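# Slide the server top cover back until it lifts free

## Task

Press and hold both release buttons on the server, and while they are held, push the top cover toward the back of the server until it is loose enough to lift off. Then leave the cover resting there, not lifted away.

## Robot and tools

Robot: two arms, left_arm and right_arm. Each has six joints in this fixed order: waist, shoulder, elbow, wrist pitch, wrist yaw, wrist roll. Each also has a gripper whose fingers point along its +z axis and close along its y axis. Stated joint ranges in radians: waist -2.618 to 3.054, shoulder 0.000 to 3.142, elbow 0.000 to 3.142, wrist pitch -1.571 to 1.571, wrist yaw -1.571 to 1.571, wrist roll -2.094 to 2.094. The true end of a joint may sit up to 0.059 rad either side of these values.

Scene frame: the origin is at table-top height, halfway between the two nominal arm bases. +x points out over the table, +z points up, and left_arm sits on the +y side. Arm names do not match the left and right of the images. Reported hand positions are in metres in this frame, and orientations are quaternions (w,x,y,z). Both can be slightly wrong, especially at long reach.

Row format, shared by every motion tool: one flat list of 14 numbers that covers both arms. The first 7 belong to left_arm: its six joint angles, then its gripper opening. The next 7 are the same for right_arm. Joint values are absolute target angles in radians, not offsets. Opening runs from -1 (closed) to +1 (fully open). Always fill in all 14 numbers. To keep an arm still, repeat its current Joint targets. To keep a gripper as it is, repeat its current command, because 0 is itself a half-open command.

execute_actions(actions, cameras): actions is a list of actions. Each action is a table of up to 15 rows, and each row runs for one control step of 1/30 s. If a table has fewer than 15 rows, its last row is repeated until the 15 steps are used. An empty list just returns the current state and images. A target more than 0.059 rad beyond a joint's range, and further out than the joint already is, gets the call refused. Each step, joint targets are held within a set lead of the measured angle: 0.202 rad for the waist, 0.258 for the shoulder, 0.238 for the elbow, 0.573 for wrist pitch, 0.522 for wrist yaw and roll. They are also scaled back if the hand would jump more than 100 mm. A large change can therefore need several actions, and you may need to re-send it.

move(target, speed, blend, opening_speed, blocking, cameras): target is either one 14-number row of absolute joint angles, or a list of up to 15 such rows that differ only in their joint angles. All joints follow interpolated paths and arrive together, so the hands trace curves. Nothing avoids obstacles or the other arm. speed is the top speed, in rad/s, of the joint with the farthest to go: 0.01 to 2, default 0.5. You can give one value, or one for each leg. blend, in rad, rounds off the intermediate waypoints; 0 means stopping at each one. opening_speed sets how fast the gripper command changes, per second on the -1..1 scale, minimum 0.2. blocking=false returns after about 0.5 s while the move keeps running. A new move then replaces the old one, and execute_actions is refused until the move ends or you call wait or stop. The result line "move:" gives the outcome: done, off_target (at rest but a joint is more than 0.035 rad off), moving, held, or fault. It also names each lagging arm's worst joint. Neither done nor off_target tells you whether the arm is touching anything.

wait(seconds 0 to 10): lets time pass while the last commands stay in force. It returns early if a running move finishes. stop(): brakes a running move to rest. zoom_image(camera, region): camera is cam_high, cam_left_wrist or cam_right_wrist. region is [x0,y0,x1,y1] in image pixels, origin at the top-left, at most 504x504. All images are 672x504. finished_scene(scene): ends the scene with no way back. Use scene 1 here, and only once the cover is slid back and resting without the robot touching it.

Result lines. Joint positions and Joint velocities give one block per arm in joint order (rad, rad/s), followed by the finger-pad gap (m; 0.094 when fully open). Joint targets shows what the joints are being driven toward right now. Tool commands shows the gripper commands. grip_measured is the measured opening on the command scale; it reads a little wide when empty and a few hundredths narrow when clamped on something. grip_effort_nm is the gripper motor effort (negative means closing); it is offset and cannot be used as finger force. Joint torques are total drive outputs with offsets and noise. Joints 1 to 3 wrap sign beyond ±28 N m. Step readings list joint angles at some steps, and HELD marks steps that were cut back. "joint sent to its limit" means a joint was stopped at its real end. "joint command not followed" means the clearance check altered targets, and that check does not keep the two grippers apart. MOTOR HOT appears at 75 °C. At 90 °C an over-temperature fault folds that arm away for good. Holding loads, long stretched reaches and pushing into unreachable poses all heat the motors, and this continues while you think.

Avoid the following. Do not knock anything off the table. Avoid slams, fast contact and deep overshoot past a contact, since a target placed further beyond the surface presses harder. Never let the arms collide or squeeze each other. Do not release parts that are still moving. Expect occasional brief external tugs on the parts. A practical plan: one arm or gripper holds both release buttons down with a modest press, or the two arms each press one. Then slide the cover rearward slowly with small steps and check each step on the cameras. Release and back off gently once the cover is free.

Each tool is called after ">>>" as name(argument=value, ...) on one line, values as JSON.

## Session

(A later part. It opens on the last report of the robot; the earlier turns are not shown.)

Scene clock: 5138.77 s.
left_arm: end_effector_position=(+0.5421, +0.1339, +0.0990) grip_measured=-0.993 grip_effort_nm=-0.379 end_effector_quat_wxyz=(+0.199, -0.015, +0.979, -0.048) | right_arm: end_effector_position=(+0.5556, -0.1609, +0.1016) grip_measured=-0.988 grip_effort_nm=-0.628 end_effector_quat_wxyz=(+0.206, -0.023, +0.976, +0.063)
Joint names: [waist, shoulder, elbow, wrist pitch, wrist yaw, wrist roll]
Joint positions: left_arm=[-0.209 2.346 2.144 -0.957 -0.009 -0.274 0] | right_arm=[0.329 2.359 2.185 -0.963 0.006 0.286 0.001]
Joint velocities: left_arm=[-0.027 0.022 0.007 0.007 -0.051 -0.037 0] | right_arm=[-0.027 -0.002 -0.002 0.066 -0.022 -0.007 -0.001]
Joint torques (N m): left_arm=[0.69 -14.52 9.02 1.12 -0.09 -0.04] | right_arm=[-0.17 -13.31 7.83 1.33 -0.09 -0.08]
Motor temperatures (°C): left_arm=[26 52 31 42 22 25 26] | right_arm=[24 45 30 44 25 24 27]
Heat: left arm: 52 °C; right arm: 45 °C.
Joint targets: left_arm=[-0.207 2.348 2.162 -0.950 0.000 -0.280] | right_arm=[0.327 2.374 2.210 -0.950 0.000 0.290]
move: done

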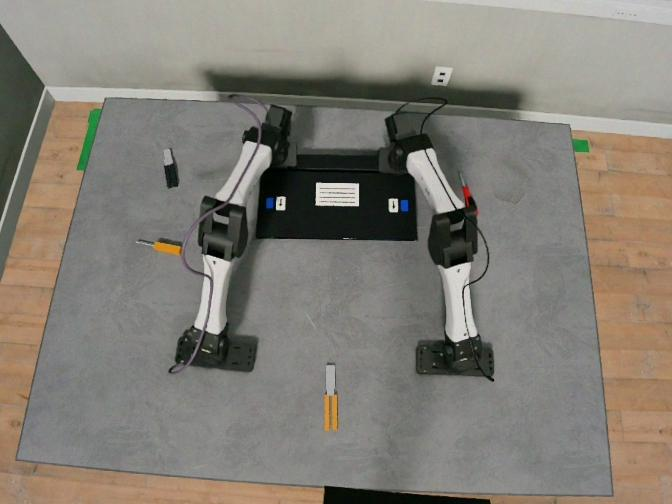

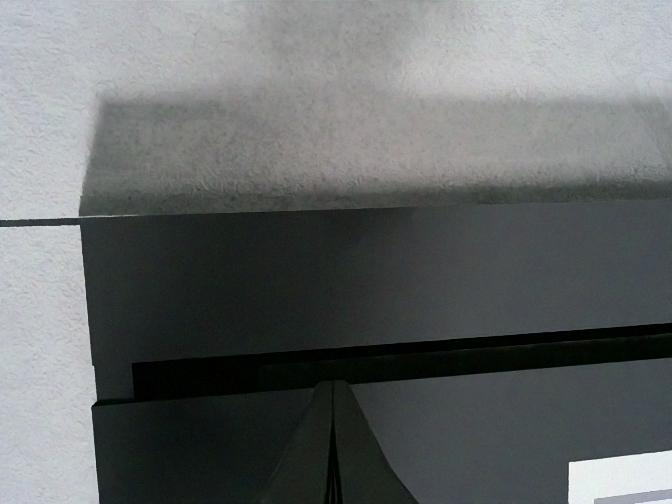

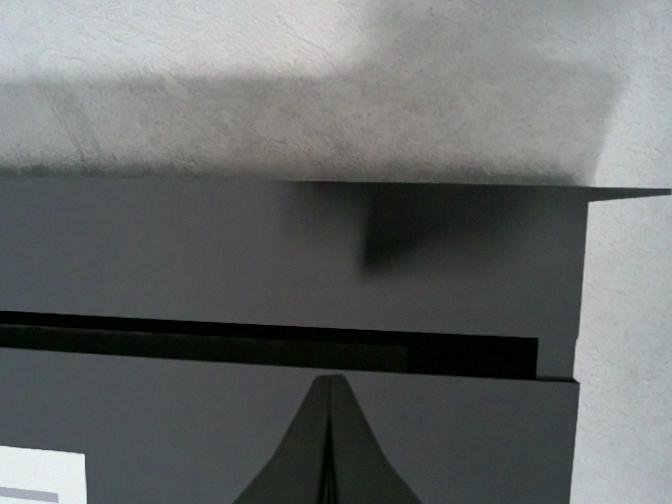

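>>> move(target=[-0.197, 2.348, 2.162, -1.461, 0, -0.28, -1, 0.314, 2.374, 2.21, -1.451, 0, 0.29, -1], speed=0.5)

>>> zoom_image(camera="cam_left_wrist", region=[200, 250, 450, 440])

>>> zoom_image(camera="cam_right_wrist", region=[200, 250, 450, 440])

Scene clock: 5260.53 s.
left_arm: end_effector_position=(+0.4274, +0.1649, +0.0793) grip_measured=-0.993 grip_effort_nm=-0.379 end_effector_quat_wxyz=(-0.039, -0.016, +0.999, +0.015) | right_arm: end_effector_position=(+0.4494, -0.2014, +0.0790) grip_measured=-0.988 grip_effort_nm=-0.623 end_effector_quat_wxyz=(-0.019, -0.021, +1.000, -0.009)
Joint names: [waist, shoulder, elbow, wrist pitch, wrist yaw, wrist roll]
Joint positions: left_arm=[-0.204 2.346 2.144 -1.452 -0.009 -0.274 0] | right_arm=[0.321 2.359 2.185 -1.438 0.006 0.286 0.001]
Joint velocities: left_arm=[-0.017 -0.032 -0.007 0.007 -0.007 -0.022 0] | right_arm=[0.002 -0.002 -0.012 -0.007 0.007 -0.037 0.001]
Joint torques (N m): left_arm=[1.18 -13.53 8.02 -0.02 -0.08 -0.06] | right_arm=[-0.68 -12.33 7.06 -0.01 -0.09 -0.05]
Motor temperatures (°C): left_arm=[26 64 38 39 22 25 26] | right_arm=[24 51 35 42 25 24 27]
Heat: left arm: 64 °C; right arm: 51 °C.
Joint targets: left_arm=[-0.197 2.348 2.162 -1.461 0.000 -0.280] | right_arm=[0.314 2.374 2.210 -1.451 0.000 0.290]
move: done

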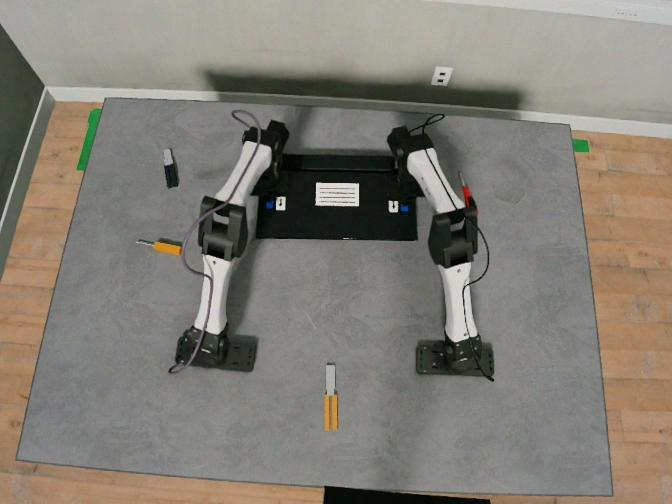

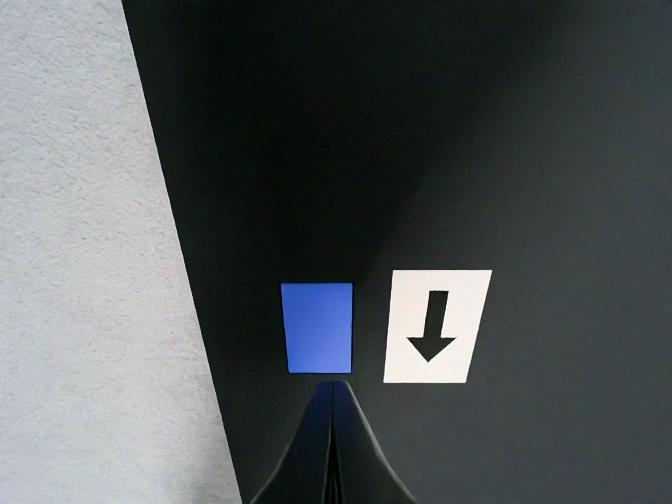

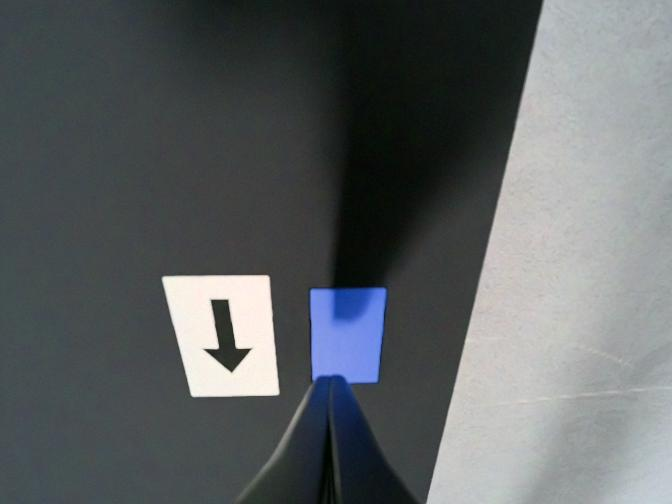

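Scaled by 2.016 from the camera's 672x504 image, which has a finer 960x720 frame.

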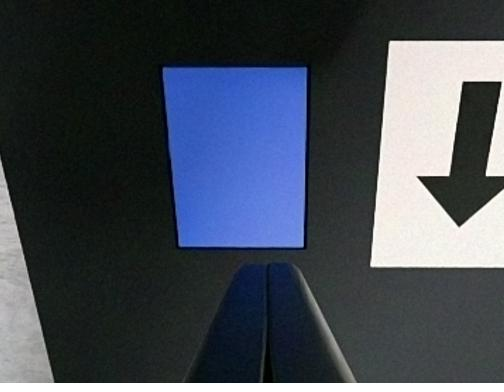

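Scaled by 2.016 from the camera's 672x504 image, which has a finer 960x720 frame.

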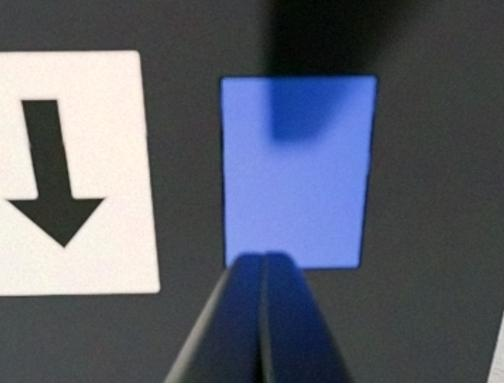

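>>> move(target=[-0.183, 2.348, 2.162, -1.461, 0, -0.28, -1, 0.299, 2.374, 2.21, -1.451, 0, 0.29, -1], speed=0.3, cameras=["cam_left_wrist", "cam_right_wrist"])

Scene clock: 5384.67 s.
left_arm: end_effector_position=(+0.4286, +0.1713, +0.0793) grip_measured=-0.993 grip_effort_nm=-0.379 end_effector_quat_wxyz=(-0.040, -0.024, +0.999, +0.015) | right_arm: end_effector_position=(+0.4513, -0.2083, +0.0790) grip_measured=-0.988 grip_effort_nm=-0.628 end_effector_quat_wxyz=(-0.020, -0.013, +1.000, -0.009)
Joint names: [waist, shoulder, elbow, wrist pitch, wrist yaw, wrist roll]
Joint positions: left_arm=[-0.19 2.346 2.144 -1.453 -0.009 -0.274 0] | right_arm=[0.305 2.359 2.185 -1.439 0.005 0.286 0.001]
Joint velocities: left_arm=[-0.007 0.012 0.002 -0.037 -0.007 -0.007 0] | right_arm=[0.017 0.022 -0.002 -0.007 0.007 0.007 -0.001]
Joint torques (N m): left_arm=[1.14 -13.56 8.03 -0.01 -0.1 -0.06] | right_arm=[-0.65 -12.4 7.02 0 -0.07 -0.06]
Motor temperatures (°C): left_arm=[26 65 38 31 22 25 26] | right_arm=[24 54 35 36 25 24 27]
Heat: left arm: 65 °C; right arm: 54 °C.
Joint targets: left_arm=[-0.183 2.348 2.162 -1.461 0.000 -0.280] | right_arm=[0.299 2.374 2.210 -1.451 0.000 0.290]
move: done
Images, in order (width x height): cam_left_wrist 672x504, cam_right_wrist 672x504.

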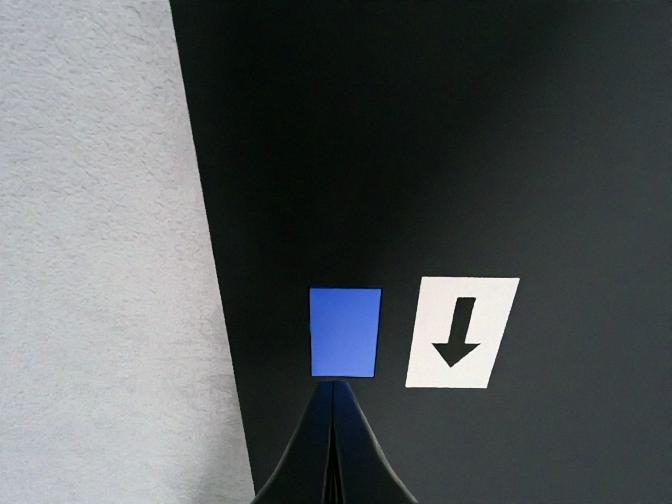

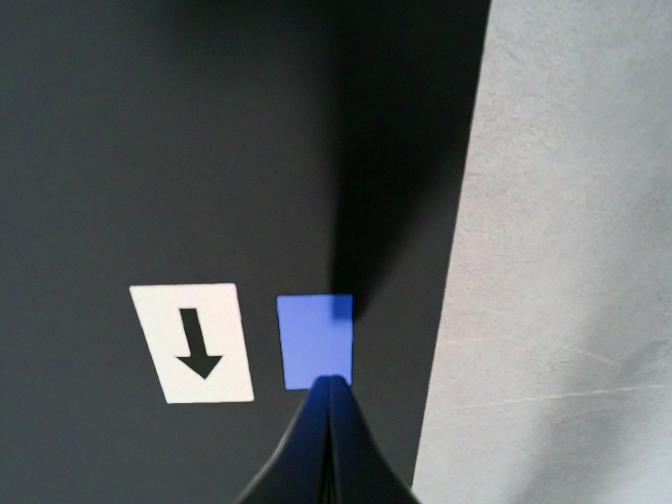

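>>> move(target=[-0.204, 2.348, 2.162, -1.461, 0, -0.28, -1, 0.320, 2.374, 2.21, -1.451, 0, 0.29, -1], speed=0.3, cameras=["cam_left_wrist", "cam_right_wrist"])

Scene clock: 5398.93 s.
left_arm: end_effector_position=(+0.4279, +0.1682, +0.0793) grip_measured=-0.993 grip_effort_nm=-0.374 end_effector_quat_wxyz=(-0.040, -0.020, +0.999, +0.015) | right_arm: end_effector_position=(+0.4502, -0.2049, +0.0790) grip_measured=-0.988 grip_effort_nm=-0.628 end_effector_quat_wxyz=(-0.020, -0.017, +1.000, -0.009)
Joint names: [waist, shoulder, elbow, wrist pitch, wrist yaw, wrist roll]
Joint positions: left_arm=[-0.197 2.346 2.144 -1.453 -0.009 -0.274 0] | right_arm=[0.313 2.359 2.185 -1.439 0.005 0.286 0.001]
Joint velocities: left_arm=[-0.002 -0.027 0.002 0.007 0.11 0.022 -0.002] | right_arm=[-0.002 -0.007 0.002 0.037 -0.081 -0.051 0]
Joint torques (N m): left_arm=[-0.31 -13.56 8.06 -0.01 -0.09 -0.05] | right_arm=[0.64 -12.38 7.06 -0.01 -0.05 -0.07]
Motor temperatures (°C): left_arm=[26 65 38 31 22 25 26] | right_arm=[24 55 35 35 25 24 27]
Heat: left arm: 65 °C; right arm: 55 °C.
Joint targets: left_arm=[-0.204 2.348 2.162 -1.461 0.000 -0.280] | right_arm=[0.320 2.374 2.210 -1.451 0.000 0.290]
move: done
Images, in order (width x height): cam_left_wrist 672x504, cam_right_wrist 672x504.

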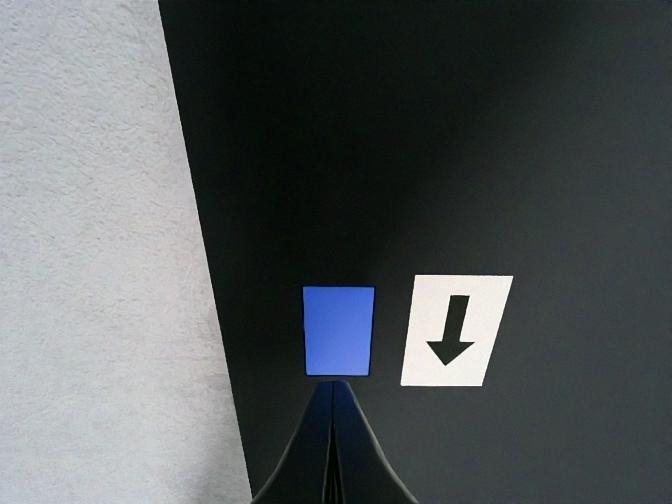

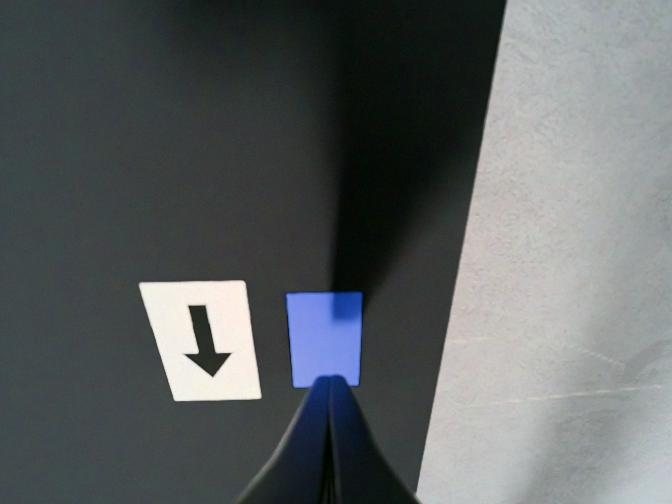

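>>> move(target=[-0.204, 2.378, 2.046, -1.375, 0, -0.28, -1, 0.320, 2.380, 2.075, -1.353, 0, 0.29, -1], speed=0.08)

>>> zoom_image(camera="cam_left_wrist", region=[260, 290, 410, 420])

>>> zoom_image(camera="cam_right_wrist", region=[260, 290, 410, 420])

Scene clock: 5416.33 s.
left_arm: end_effector_position=(+0.4227, +0.1694, +0.0594) grip_measured=-0.993 grip_effort_nm=-0.374 end_effector_quat_wxyz=(-0.050, -0.020, +0.998, +0.017) | right_arm: end_effector_position=(+0.4468, -0.2060, +0.0599) grip_measured=-0.988 grip_effort_nm=-0.628 end_effector_quat_wxyz=(-0.028, -0.017, +0.999, -0.011)
Joint names: [waist, shoulder, elbow, wrist pitch, wrist yaw, wrist roll]
Joint positions: left_arm=[-0.197 2.346 2.063 -1.394 -0.009 -0.274 0] | right_arm=[0.313 2.359 2.108 -1.379 0.005 0.286 0.001]
Joint velocities: left_arm=[-0.002 0.022 -0.007 0.066 -0.007 0.007 0.001] | right_arm=[-0.002 -0.007 0.002 -0.022 -0.037 0.037 -0.001]
Joint torques (N m): left_arm=[-0.23 -10.65 4.7 0.24 -0.09 -0.05] | right_arm=[0.75 -11.9 2.29 0.42 -0.08 -0.06]
Motor temperatures (°C): left_arm=[26 65 38 30 22 25 26] | right_arm=[24 55 35 35 25 24 27]
Heat: left arm: 65 °C; right arm: 55 °C.
Joint targets: left_arm=[-0.204 2.378 2.046 -1.375 0.000 -0.280] | right_arm=[0.320 2.380 2.075 -1.353 0.000 0.290]
move: done

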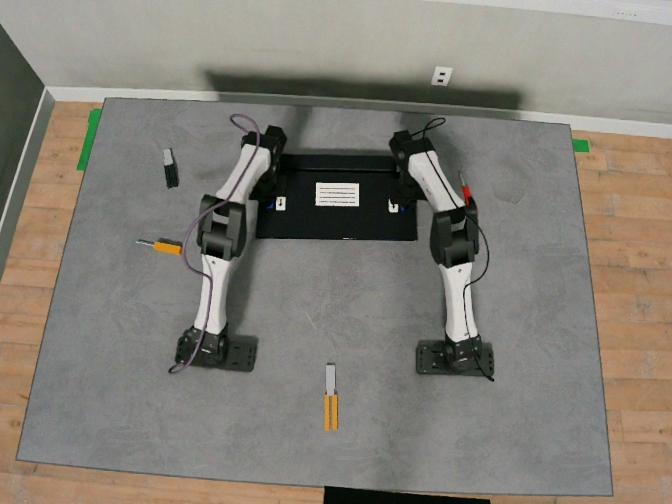

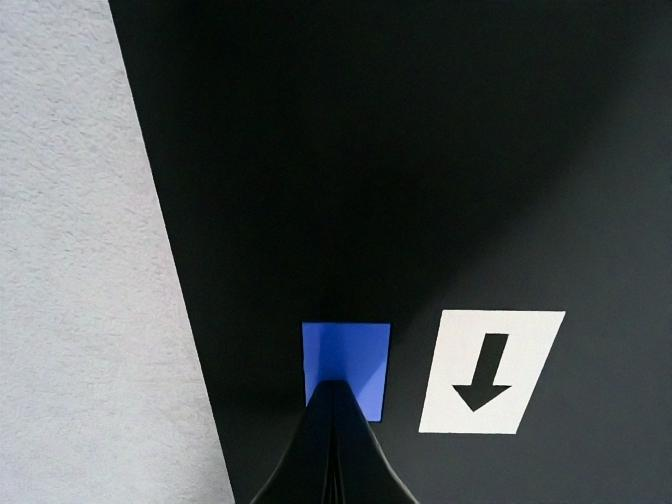

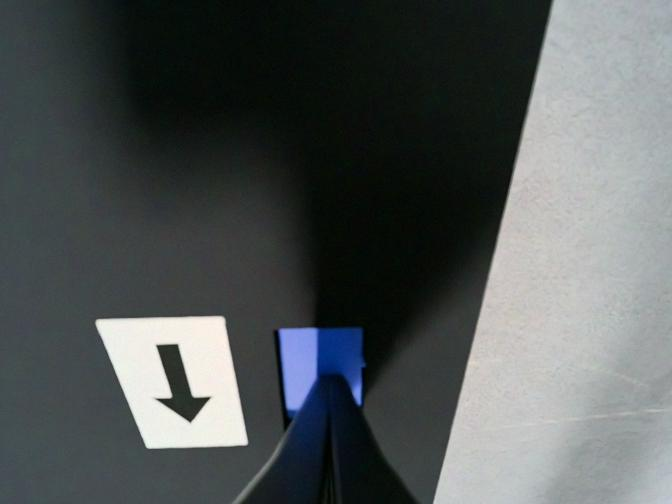

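Scaled by 3.360 from the camera's 672x504 image, which has a finer 960x720 frame.

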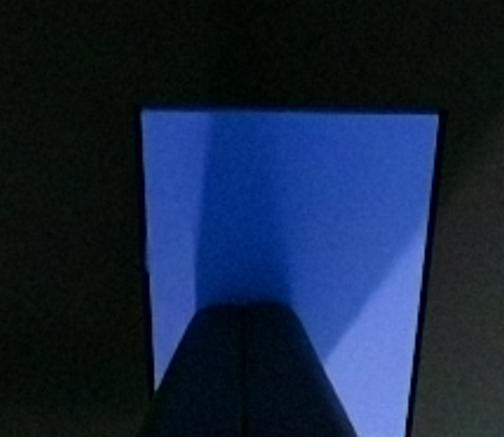

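Scaled by 3.360 from the camera's 672x504 image, which has a finer 960x720 frame.

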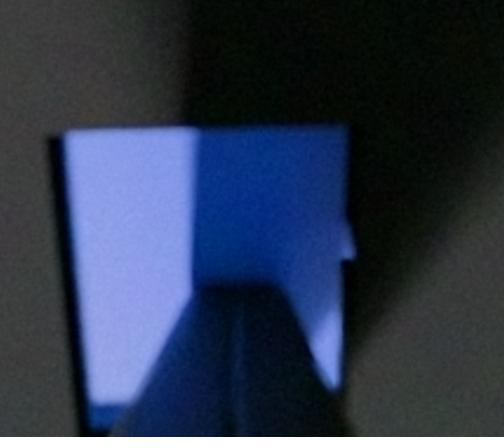

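>>> move(target=[[-0.204, 2.415, 1.996, -1.33, 0, -0.28, -1, 0.320, 2.418, 2.023, -1.323, 0, 0.29, -1], [-0.214, 2.330, 1.826, -1.56, 0, -0.28, -1, 0.331, 2.310, 1.829, -1.53, 0, 0.29, -1]], speed=0.15)

>>> zoom_image(camera="cam_left_wrist", region=[260, 290, 410, 420])

>>> zoom_image(camera="cam_right_wrist", region=[260, 290, 410, 420])

>>> zoom_image(camera="cam_high", region=[220, 100, 460, 280])

Scene clock: 5467.87 s.
left_arm: end_effector_position=(+0.4161, +0.1704, +0.0498) grip_measured=-0.993 grip_effort_nm=-0.369 end_effector_quat_wxyz=(-0.034, -0.019, +0.999, +0.013) | right_arm: end_effector_position=(+0.4388, -0.2081, +0.0543) grip_measured=-0.988 grip_effort_nm=-0.628 end_effector_quat_wxyz=(-0.001, -0.019, +1.000, -0.007)
Joint names: [waist, shoulder, elbow, wrist pitch, wrist yaw, wrist roll]
Joint positions: left_arm=[-0.198 2.278 1.912 -1.277 -0.009 -0.274 0] | right_arm=[0.317 2.257 1.913 -1.234 0.013 0.286 0.001]
Joint velocities: left_arm=[-0.012 -0.017 0.007 -0.066 0.022 -0.037 0.001] | right_arm=[0.002 0.002 0.007 0.051 -0.007 -0.007 0]
Joint torques (N m): left_arm=[-1.1 -8.35 -1.69 -2.74 -0.08 -0.05] | right_arm=[1.21 -7.95 -1.8 -3.15 -0.14 -0.04]
Motor temperatures (°C): left_arm=[26 62 35 29 22 25 26] | right_arm=[24 50 32 34 25 24 27]
Heat: left arm: 62 °C; right arm: 50 °C.
Joint targets: left_arm=[-0.214 2.330 1.826 -1.560 0.000 -0.280] | right_arm=[0.331 2.310 1.829 -1.530 0.000 0.290]
move: off_target (left_arm, right_arm); left_arm: the wrist pitch is farthest, 0.283 rad from its target; right_arm: the wrist pitch is farthest, 0.296 rad from its target

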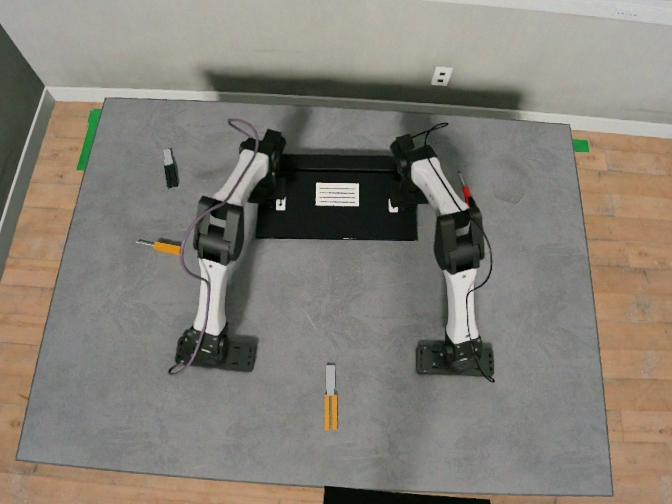

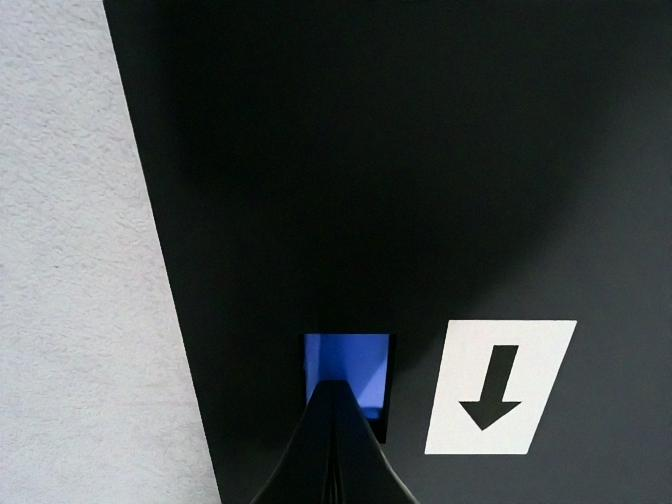

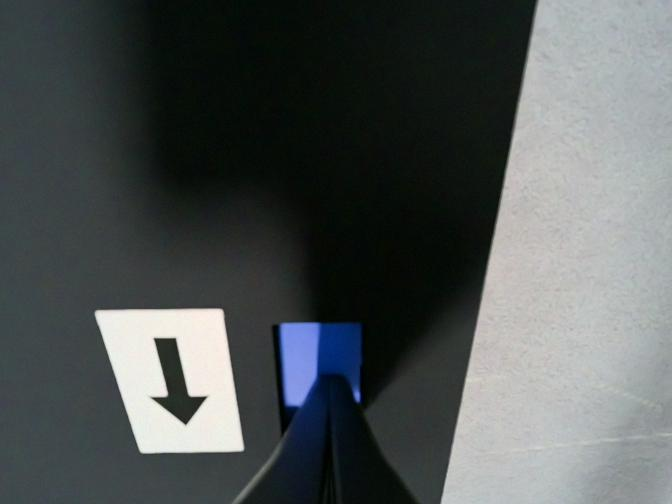

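Scaled by 3.360 from the camera's 672x504 image, which has a finer 960x720 frame.

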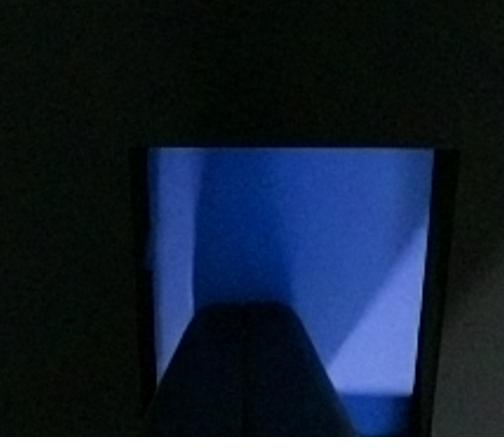

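Scaled by 3.360 from the camera's 672x504 image, which has a finer 960x720 frame.

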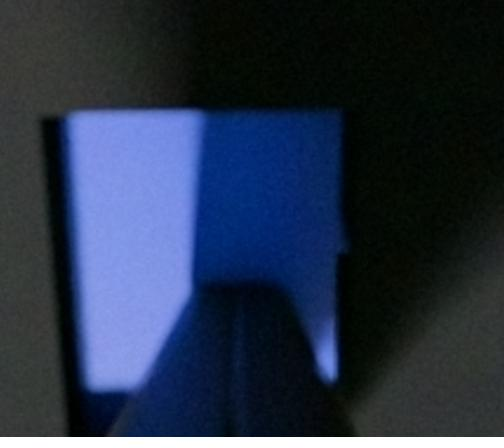

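Scaled by 2.100 from the camera's 672x504 image, which has a finer 960x720 frame.

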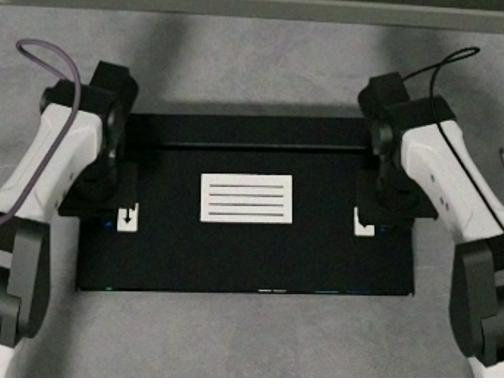

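>>> move(target=[-0.206, 2.415, 1.996, -1.33, 0, -0.28, -1, 0.323, 2.418, 2.023, -1.323, 0, 0.29, -1], speed=0.25, cameras=[])

>>> move(target=[[-0.204, 2.348, 2.162, -1.461, 0, -0.28, -1, 0.318, 2.374, 2.21, -1.451, 0, 0.29, -1], [-0.185, 2.428, 2.298, -1.517, 0, -0.28, -1, 0.298, 2.463, 2.365, -1.517, 0, 0.29, -1]], speed=0.25)

Scene clock: 5543.50 s.
left_arm: end_effector_position=(+0.4216, +0.1691, +0.0521) grip_measured=-0.993 grip_effort_nm=-0.374 end_effector_quat_wxyz=(-0.047, -0.019, +0.999, +0.017) | right_arm: end_effector_position=(+0.4453, -0.2059, +0.0559) grip_measured=-0.988 grip_effort_nm=-0.628 end_effector_quat_wxyz=(-0.019, -0.019, +1.000, -0.013)
Joint names: [waist, shoulder, elbow, wrist pitch, wrist yaw, wrist roll]
Joint positions: left_arm=[-0.198 2.334 2.015 -1.35 -0.009 -0.274 0] | right_arm=[0.318 2.332 2.046 -1.329 0.014 0.286 0.001]
Joint velocities: left_arm=[-0.007 -0.007 -0.007 -0.007 -0.037 0.007 0] | right_arm=[0.002 -0.017 0.007 -0.095 -0.037 -0.022 0.001]
Joint torques (N m): left_arm=[-0.28 -5.98 4.48 0.27 -0.09 -0.06] | right_arm=[0.42 -5.33 3.21 0.23 -0.16 -0.04]
Motor temperatures (°C): left_arm=[26 54 31 44 22 25 26] | right_arm=[24 45 30 45 25 24 27]
Heat: left arm: 54 °C; right arm: 45 °C.
Joint targets: left_arm=[-0.206 2.415 1.996 -1.330 0.000 -0.280] | right_arm=[0.323 2.418 2.023 -1.323 0.000 0.290]
move: off_target (left_arm, right_arm); left_arm: the shoulder is farthest, 0.081 rad from its target; right_arm: the shoulder is farthest, 0.086 rad from its target
No camera images: "cameras" was empty.

Scene clock: 5545.50 s.
left_arm: end_effector_position=(+0.4428, +0.1663, +0.0904) grip_measured=-0.993 grip_effort_nm=-0.374 end_effector_quat_wxyz=(-0.025, -0.022, +0.999, +0.011) | right_arm: end_effector_position=(+0.4655, -0.2044, +0.0832) grip_measured=-0.988 grip_effort_nm=-0.623 end_effector_quat_wxyz=(-0.014, -0.012, +1.000, -0.007)
Joint names: [waist, shoulder, elbow, wrist pitch, wrist yaw, wrist roll]
Joint positions: left_arm=[-0.193 2.396 2.278 -1.507 -0.009 -0.274 0] | right_arm=[0.304 2.436 2.339 -1.504 0.006 0.286 0.001]
Joint velocities: left_arm=[0.012 0.002 -0.017 -0.007 -0.007 0.007 -0.001] | right_arm=[-0.012 -0.002 0.002 0.022 -0.022 -0.022 0]
Joint torques (N m): left_arm=[1.35 -11.12 8.14 0.06 -0.09 -0.04] | right_arm=[-0.64 -11.85 7.1 -0.02 -0.07 -0.09]
Motor temperatures (°C): left_arm=[26 54 31 42 22 25 26] | right_arm=[24 45 30 44 25 24 27]
Heat: left arm: 54 °C; right arm: 45 °C.
Joint targets: left_arm=[-0.185 2.428 2.298 -1.517 0.000 -0.280] | right_arm=[0.298 2.463 2.365 -1.517 0.000 0.290]
move: done

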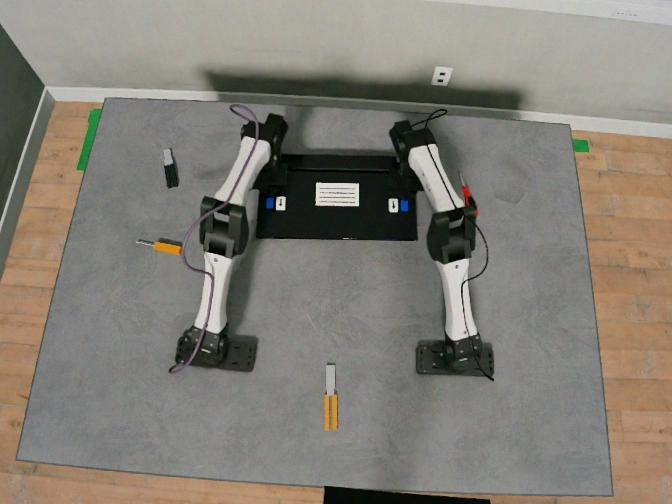

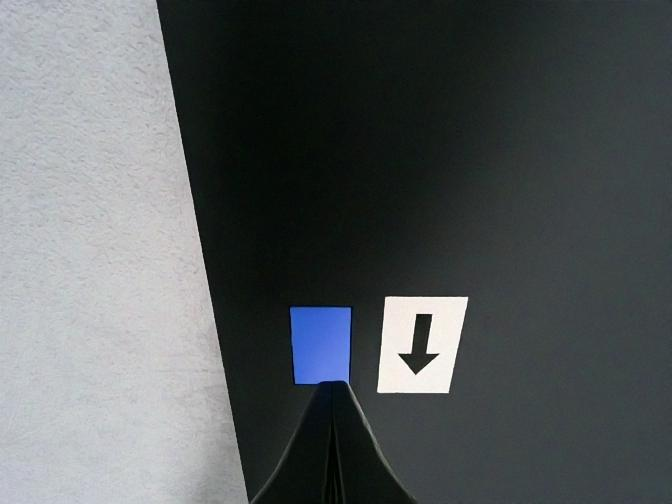

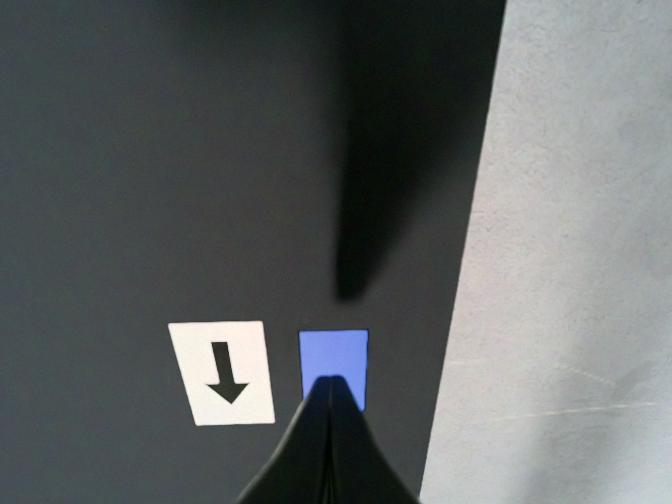

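>>> move(target=[[-0.175, 2.428, 2.298, -1.517, 0, -0.28, -1, 0.298, 2.463, 2.365, -1.517, 0, 0.29, -1], [-0.177, 2.511, 2.23, -1.442, 0, -0.28, -1, 0.298, 2.527, 2.287, -1.439, 0, 0.29, -1]], speed=0.12)

>>> zoom_image(camera="cam_left_wrist", region=[220, 270, 430, 430])

>>> zoom_image(camera="cam_right_wrist", region=[220, 270, 430, 430])

Scene clock: 5575.67 s.
left_arm: end_effector_position=(+0.4444, +0.1711, +0.0589) grip_measured=-0.993 grip_effort_nm=-0.374 end_effector_quat_wxyz=(-0.048, -0.028, +0.998, +0.016) | right_arm: end_effector_position=(+0.4665, -0.2040, +0.0634) grip_measured=-0.988 grip_effort_nm=-0.628 end_effector_quat_wxyz=(-0.027, -0.012, +1.000, -0.011)
Joint names: [waist, shoulder, elbow, wrist pitch, wrist yaw, wrist roll]
Joint positions: left_arm=[-0.182 2.456 2.256 -1.473 -0.008 -0.274 0] | right_arm=[0.304 2.473 2.326 -1.481 0.006 0.286 0.001]
Joint velocities: left_arm=[0.002 0.017 -0.017 0.022 -0.081 -0.007 -0.001] | right_arm=[-0.002 0.007 -0.002 -0.081 -0.022 0.022 -0.001]
Joint torques (N m): left_arm=[0.96 -9.28 3.81 0.36 -0.09 -0.05] | right_arm=[-0.61 -9.22 1.81 0.63 -0.07 -0.07]
Motor temperatures (°C): left_arm=[26 57 35 35 22 25 26] | right_arm=[24 52 34 38 25 24 27]
Heat: left arm: 57 °C; right arm: 52 °C.
Joint targets: left_arm=[-0.177 2.511 2.230 -1.442 0.000 -0.280] | right_arm=[0.298 2.527 2.287 -1.439 0.000 0.290]
move: off_target (left_arm, right_arm); left_arm: the shoulder is farthest, 0.055 rad from its target; right_arm: the shoulder is farthest, 0.054 rad from its target

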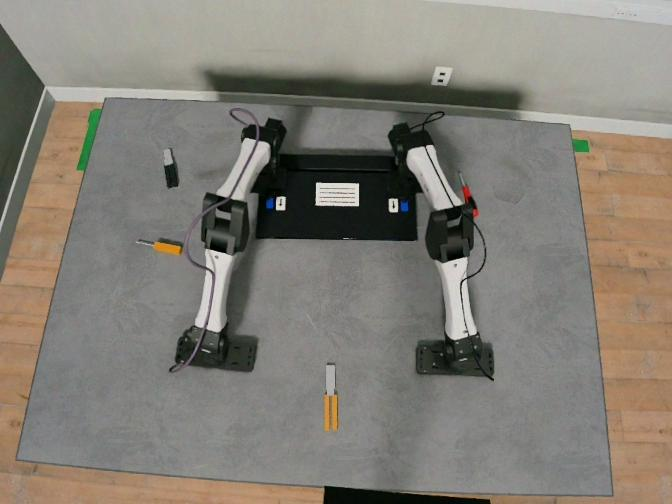

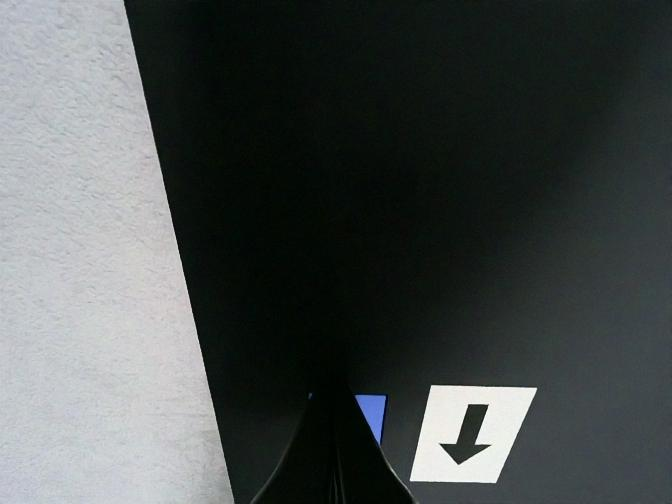

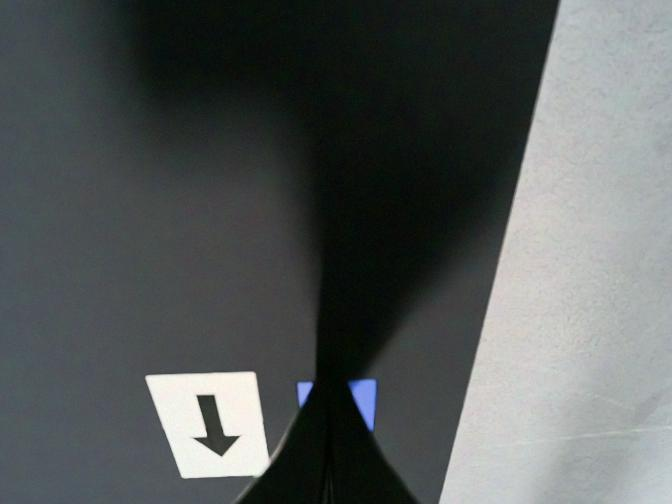

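Scaled by 2.400 from the camera's 672x504 image, which has a finer 960x720 frame.

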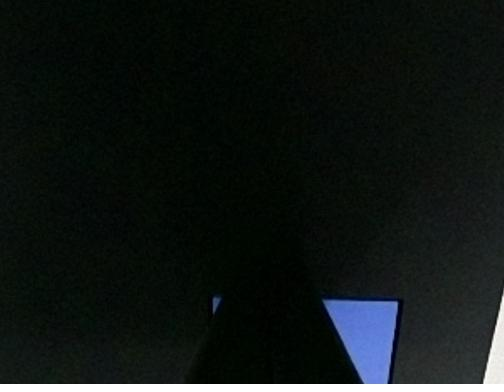

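Scaled by 2.400 from the camera's 672x504 image, which has a finer 960x720 frame.

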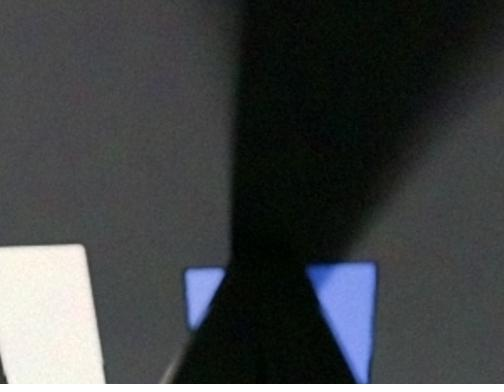

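>>> move(target=[[-0.177, 2.501, 2.371, -1.57, 0, -0.28, -1, 0.298, 2.517, 2.428, -1.55, 0, 0.29, -1], [-0.201, 2.461, 2.303, -1.564, 0, -0.28, -1, 0.298, 2.487, 2.376, -1.553, 0, 0.29, -1], [-0.201, 2.471, 2.162, -1.414, 0, -0.28, -1, 0.298, 2.497, 2.235, -1.417, 0, 0.29, -1]], speed=[0.25, 0.25, 0.12])

>>> zoom_image(camera="cam_left_wrist", region=[220, 270, 430, 430])

>>> zoom_image(camera="cam_right_wrist", region=[220, 270, 430, 430])

Scene clock: 5601.43 s.
left_arm: end_effector_position=(+0.4302, +0.1682, +0.0522) grip_measured=-0.993 grip_effort_nm=-0.369 end_effector_quat_wxyz=(-0.070, -0.021, +0.997, +0.022) | right_arm: end_effector_position=(+0.4609, -0.2058, +0.0573) grip_measured=-0.988 grip_effort_nm=-0.628 end_effector_quat_wxyz=(-0.035, -0.012, +0.999, -0.014)
Joint names: [waist, shoulder, elbow, wrist pitch, wrist yaw, wrist roll]
Joint positions: left_arm=[-0.195 2.442 2.199 -1.475 -0.008 -0.274 0] | right_arm=[0.304 2.46 2.276 -1.463 0.005 0.286 0.001]
Joint velocities: left_arm=[0.017 -0.007 0.022 -0.037 0.037 0.066 -0.001] | right_arm=[-0.007 0.002 0.007 -0.051 -0.051 -0.066 -0.001]
Joint torques (N m): left_arm=[-0.13 -11.54 2.77 0.57 -0.09 -0.05] | right_arm=[-0.65 -11 1.58 0.61 -0.07 -0.05]
Motor temperatures (°C): left_arm=[26 59 33 33 22 25 26] | right_arm=[24 49 32 37 25 24 27]
Heat: left arm: 59 °C; right arm: 49 °C.
Joint targets: left_arm=[-0.201 2.471 2.162 -1.414 0.000 -0.280] | right_arm=[0.298 2.497 2.235 -1.417 0.000 0.290]
move: off_target (left_arm, right_arm); left_arm: the wrist pitch is farthest, 0.061 rad from its target; right_arm: the wrist pitch is farthest, 0.046 rad from its target

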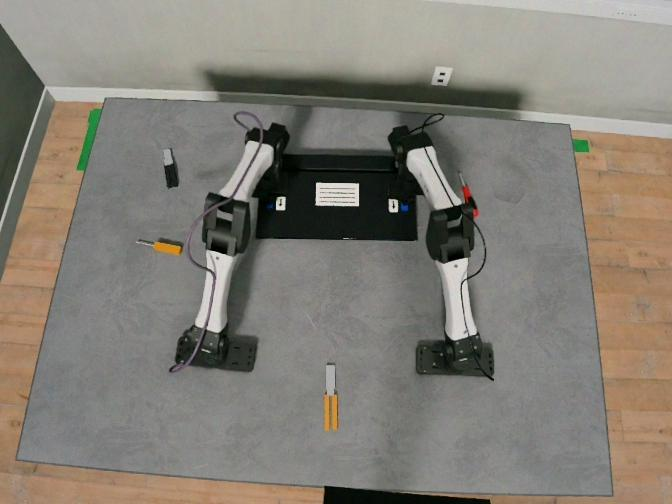

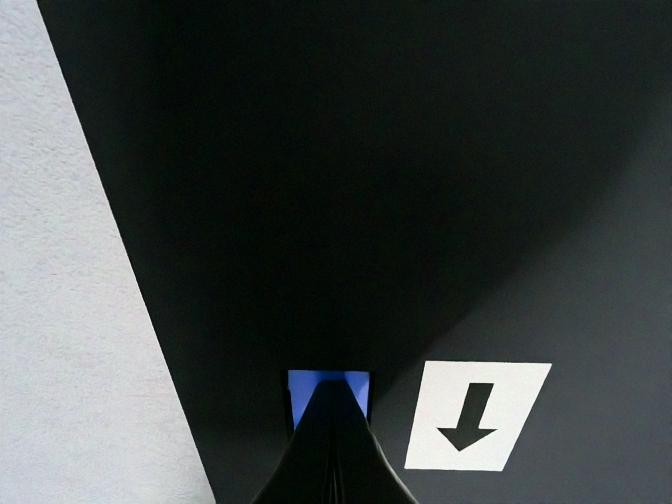

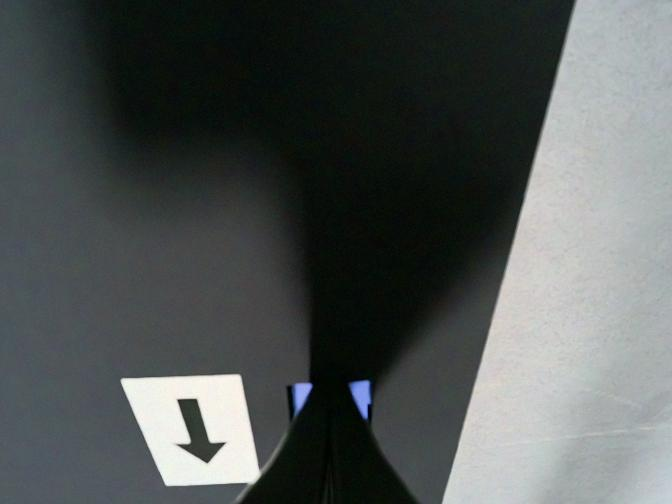

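Scaled by 2.400 from the camera's 672x504 image, which has a finer 960x720 frame.

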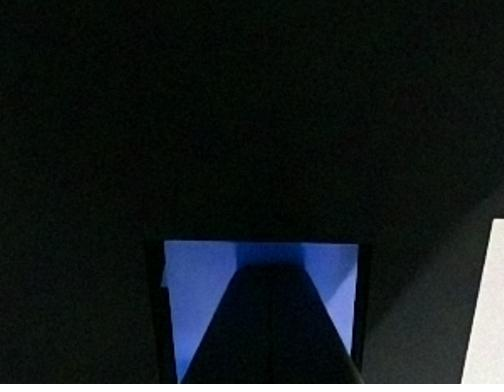

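Scaled by 2.400 from the camera's 672x504 image, which has a finer 960x720 frame.

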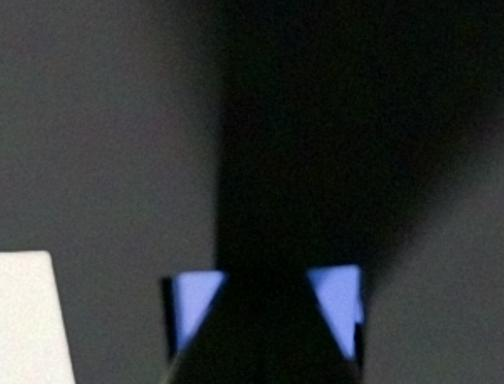

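>>> move(target=[-0.201, 2.466, 2.183, -1.20, 0, -0.28, -1, 0.298, 2.492, 2.256, -1.20, 0, 0.29, -1], speed=0.15)

>>> zoom_image(camera="cam_high", region=[220, 100, 460, 280])

>>> zoom_image(camera="cam_left_wrist", region=[220, 270, 430, 430])

>>> zoom_image(camera="cam_right_wrist", region=[220, 270, 430, 430])

Scene clock: 5615.67 s.
left_arm: end_effector_position=(+0.4383, +0.1663, +0.0526) grip_measured=-0.993 grip_effort_nm=-0.379 end_effector_quat_wxyz=(-0.052, -0.021, +0.998, +0.018) | right_arm: end_effector_position=(+0.4634, -0.2050, +0.0575) grip_measured=-0.988 grip_effort_nm=-0.632 end_effector_quat_wxyz=(-0.030, -0.012, +0.999, -0.012)
Joint names: [waist, shoulder, elbow, wrist pitch, wrist yaw, wrist roll]
Joint positions: left_arm=[-0.195 2.438 2.199 -1.441 -0.008 -0.274 0] | right_arm=[0.304 2.459 2.276 -1.452 0.005 0.286 0.001]
Joint velocities: left_arm=[0.017 0.002 -0.002 0.022 -0.037 -0.066 0] | right_arm=[0.007 -0.002 -0.002 -0.037 0.007 0.022 0.001]
Joint torques (N m): left_arm=[-0.14 -11.7 4.78 2.5 -0.09 -0.05] | right_arm=[-0.57 -11.34 3.34 3.05 -0.08 -0.05]
Motor temperatures (°C): left_arm=[26 62 32 33 22 25 26] | right_arm=[24 50 31 37 25 24 27]
Heat: left arm: 62 °C; right arm: 50 °C.
Joint targets: left_arm=[-0.201 2.466 2.183 -1.200 0.000 -0.280] | right_arm=[0.298 2.492 2.256 -1.200 0.000 0.290]
move: off_target (left_arm, right_arm); left_arm: the wrist pitch is farthest, 0.241 rad from its target; right_arm: the wrist pitch is farthest, 0.252 rad from its target

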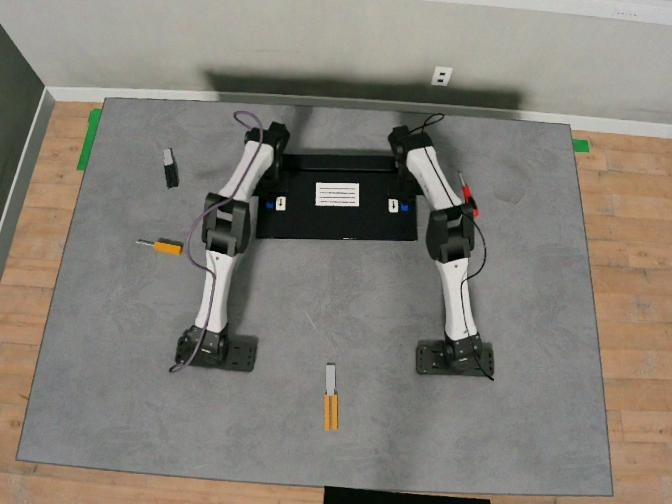

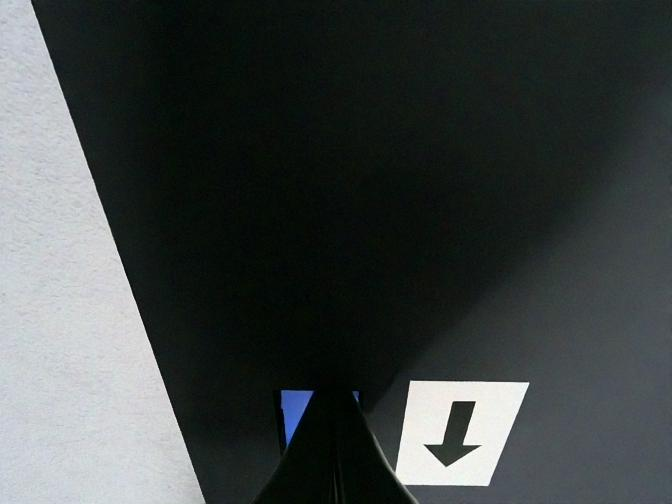

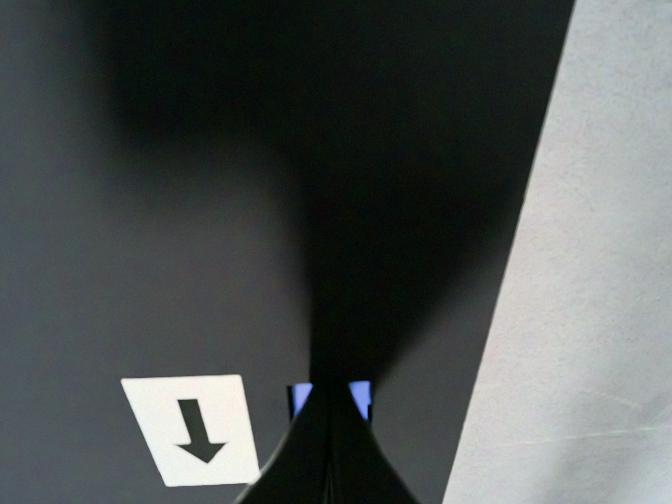

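Scaled by 2.100 from the camera's 672x504 image, which has a finer 960x720 frame.

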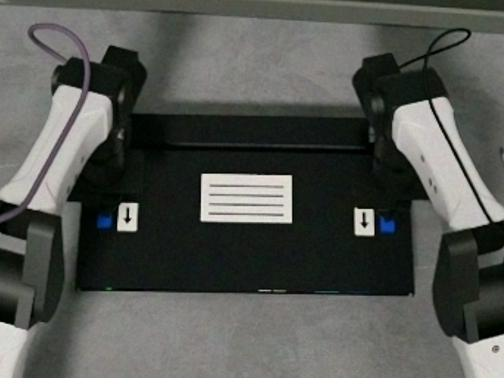

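Scaled by 2.400 from the camera's 672x504 image, which has a finer 960x720 frame.

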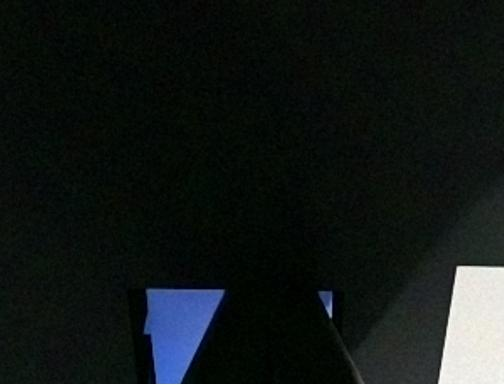

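Scaled by 2.400 from the camera's 672x504 image, which has a finer 960x720 frame.

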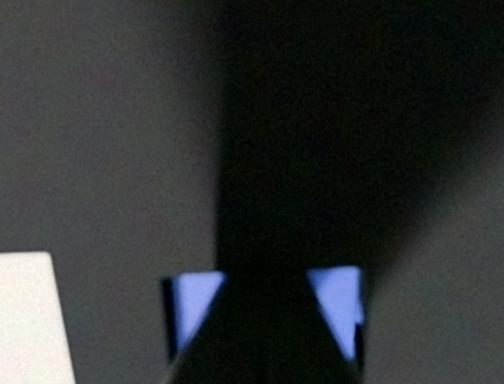

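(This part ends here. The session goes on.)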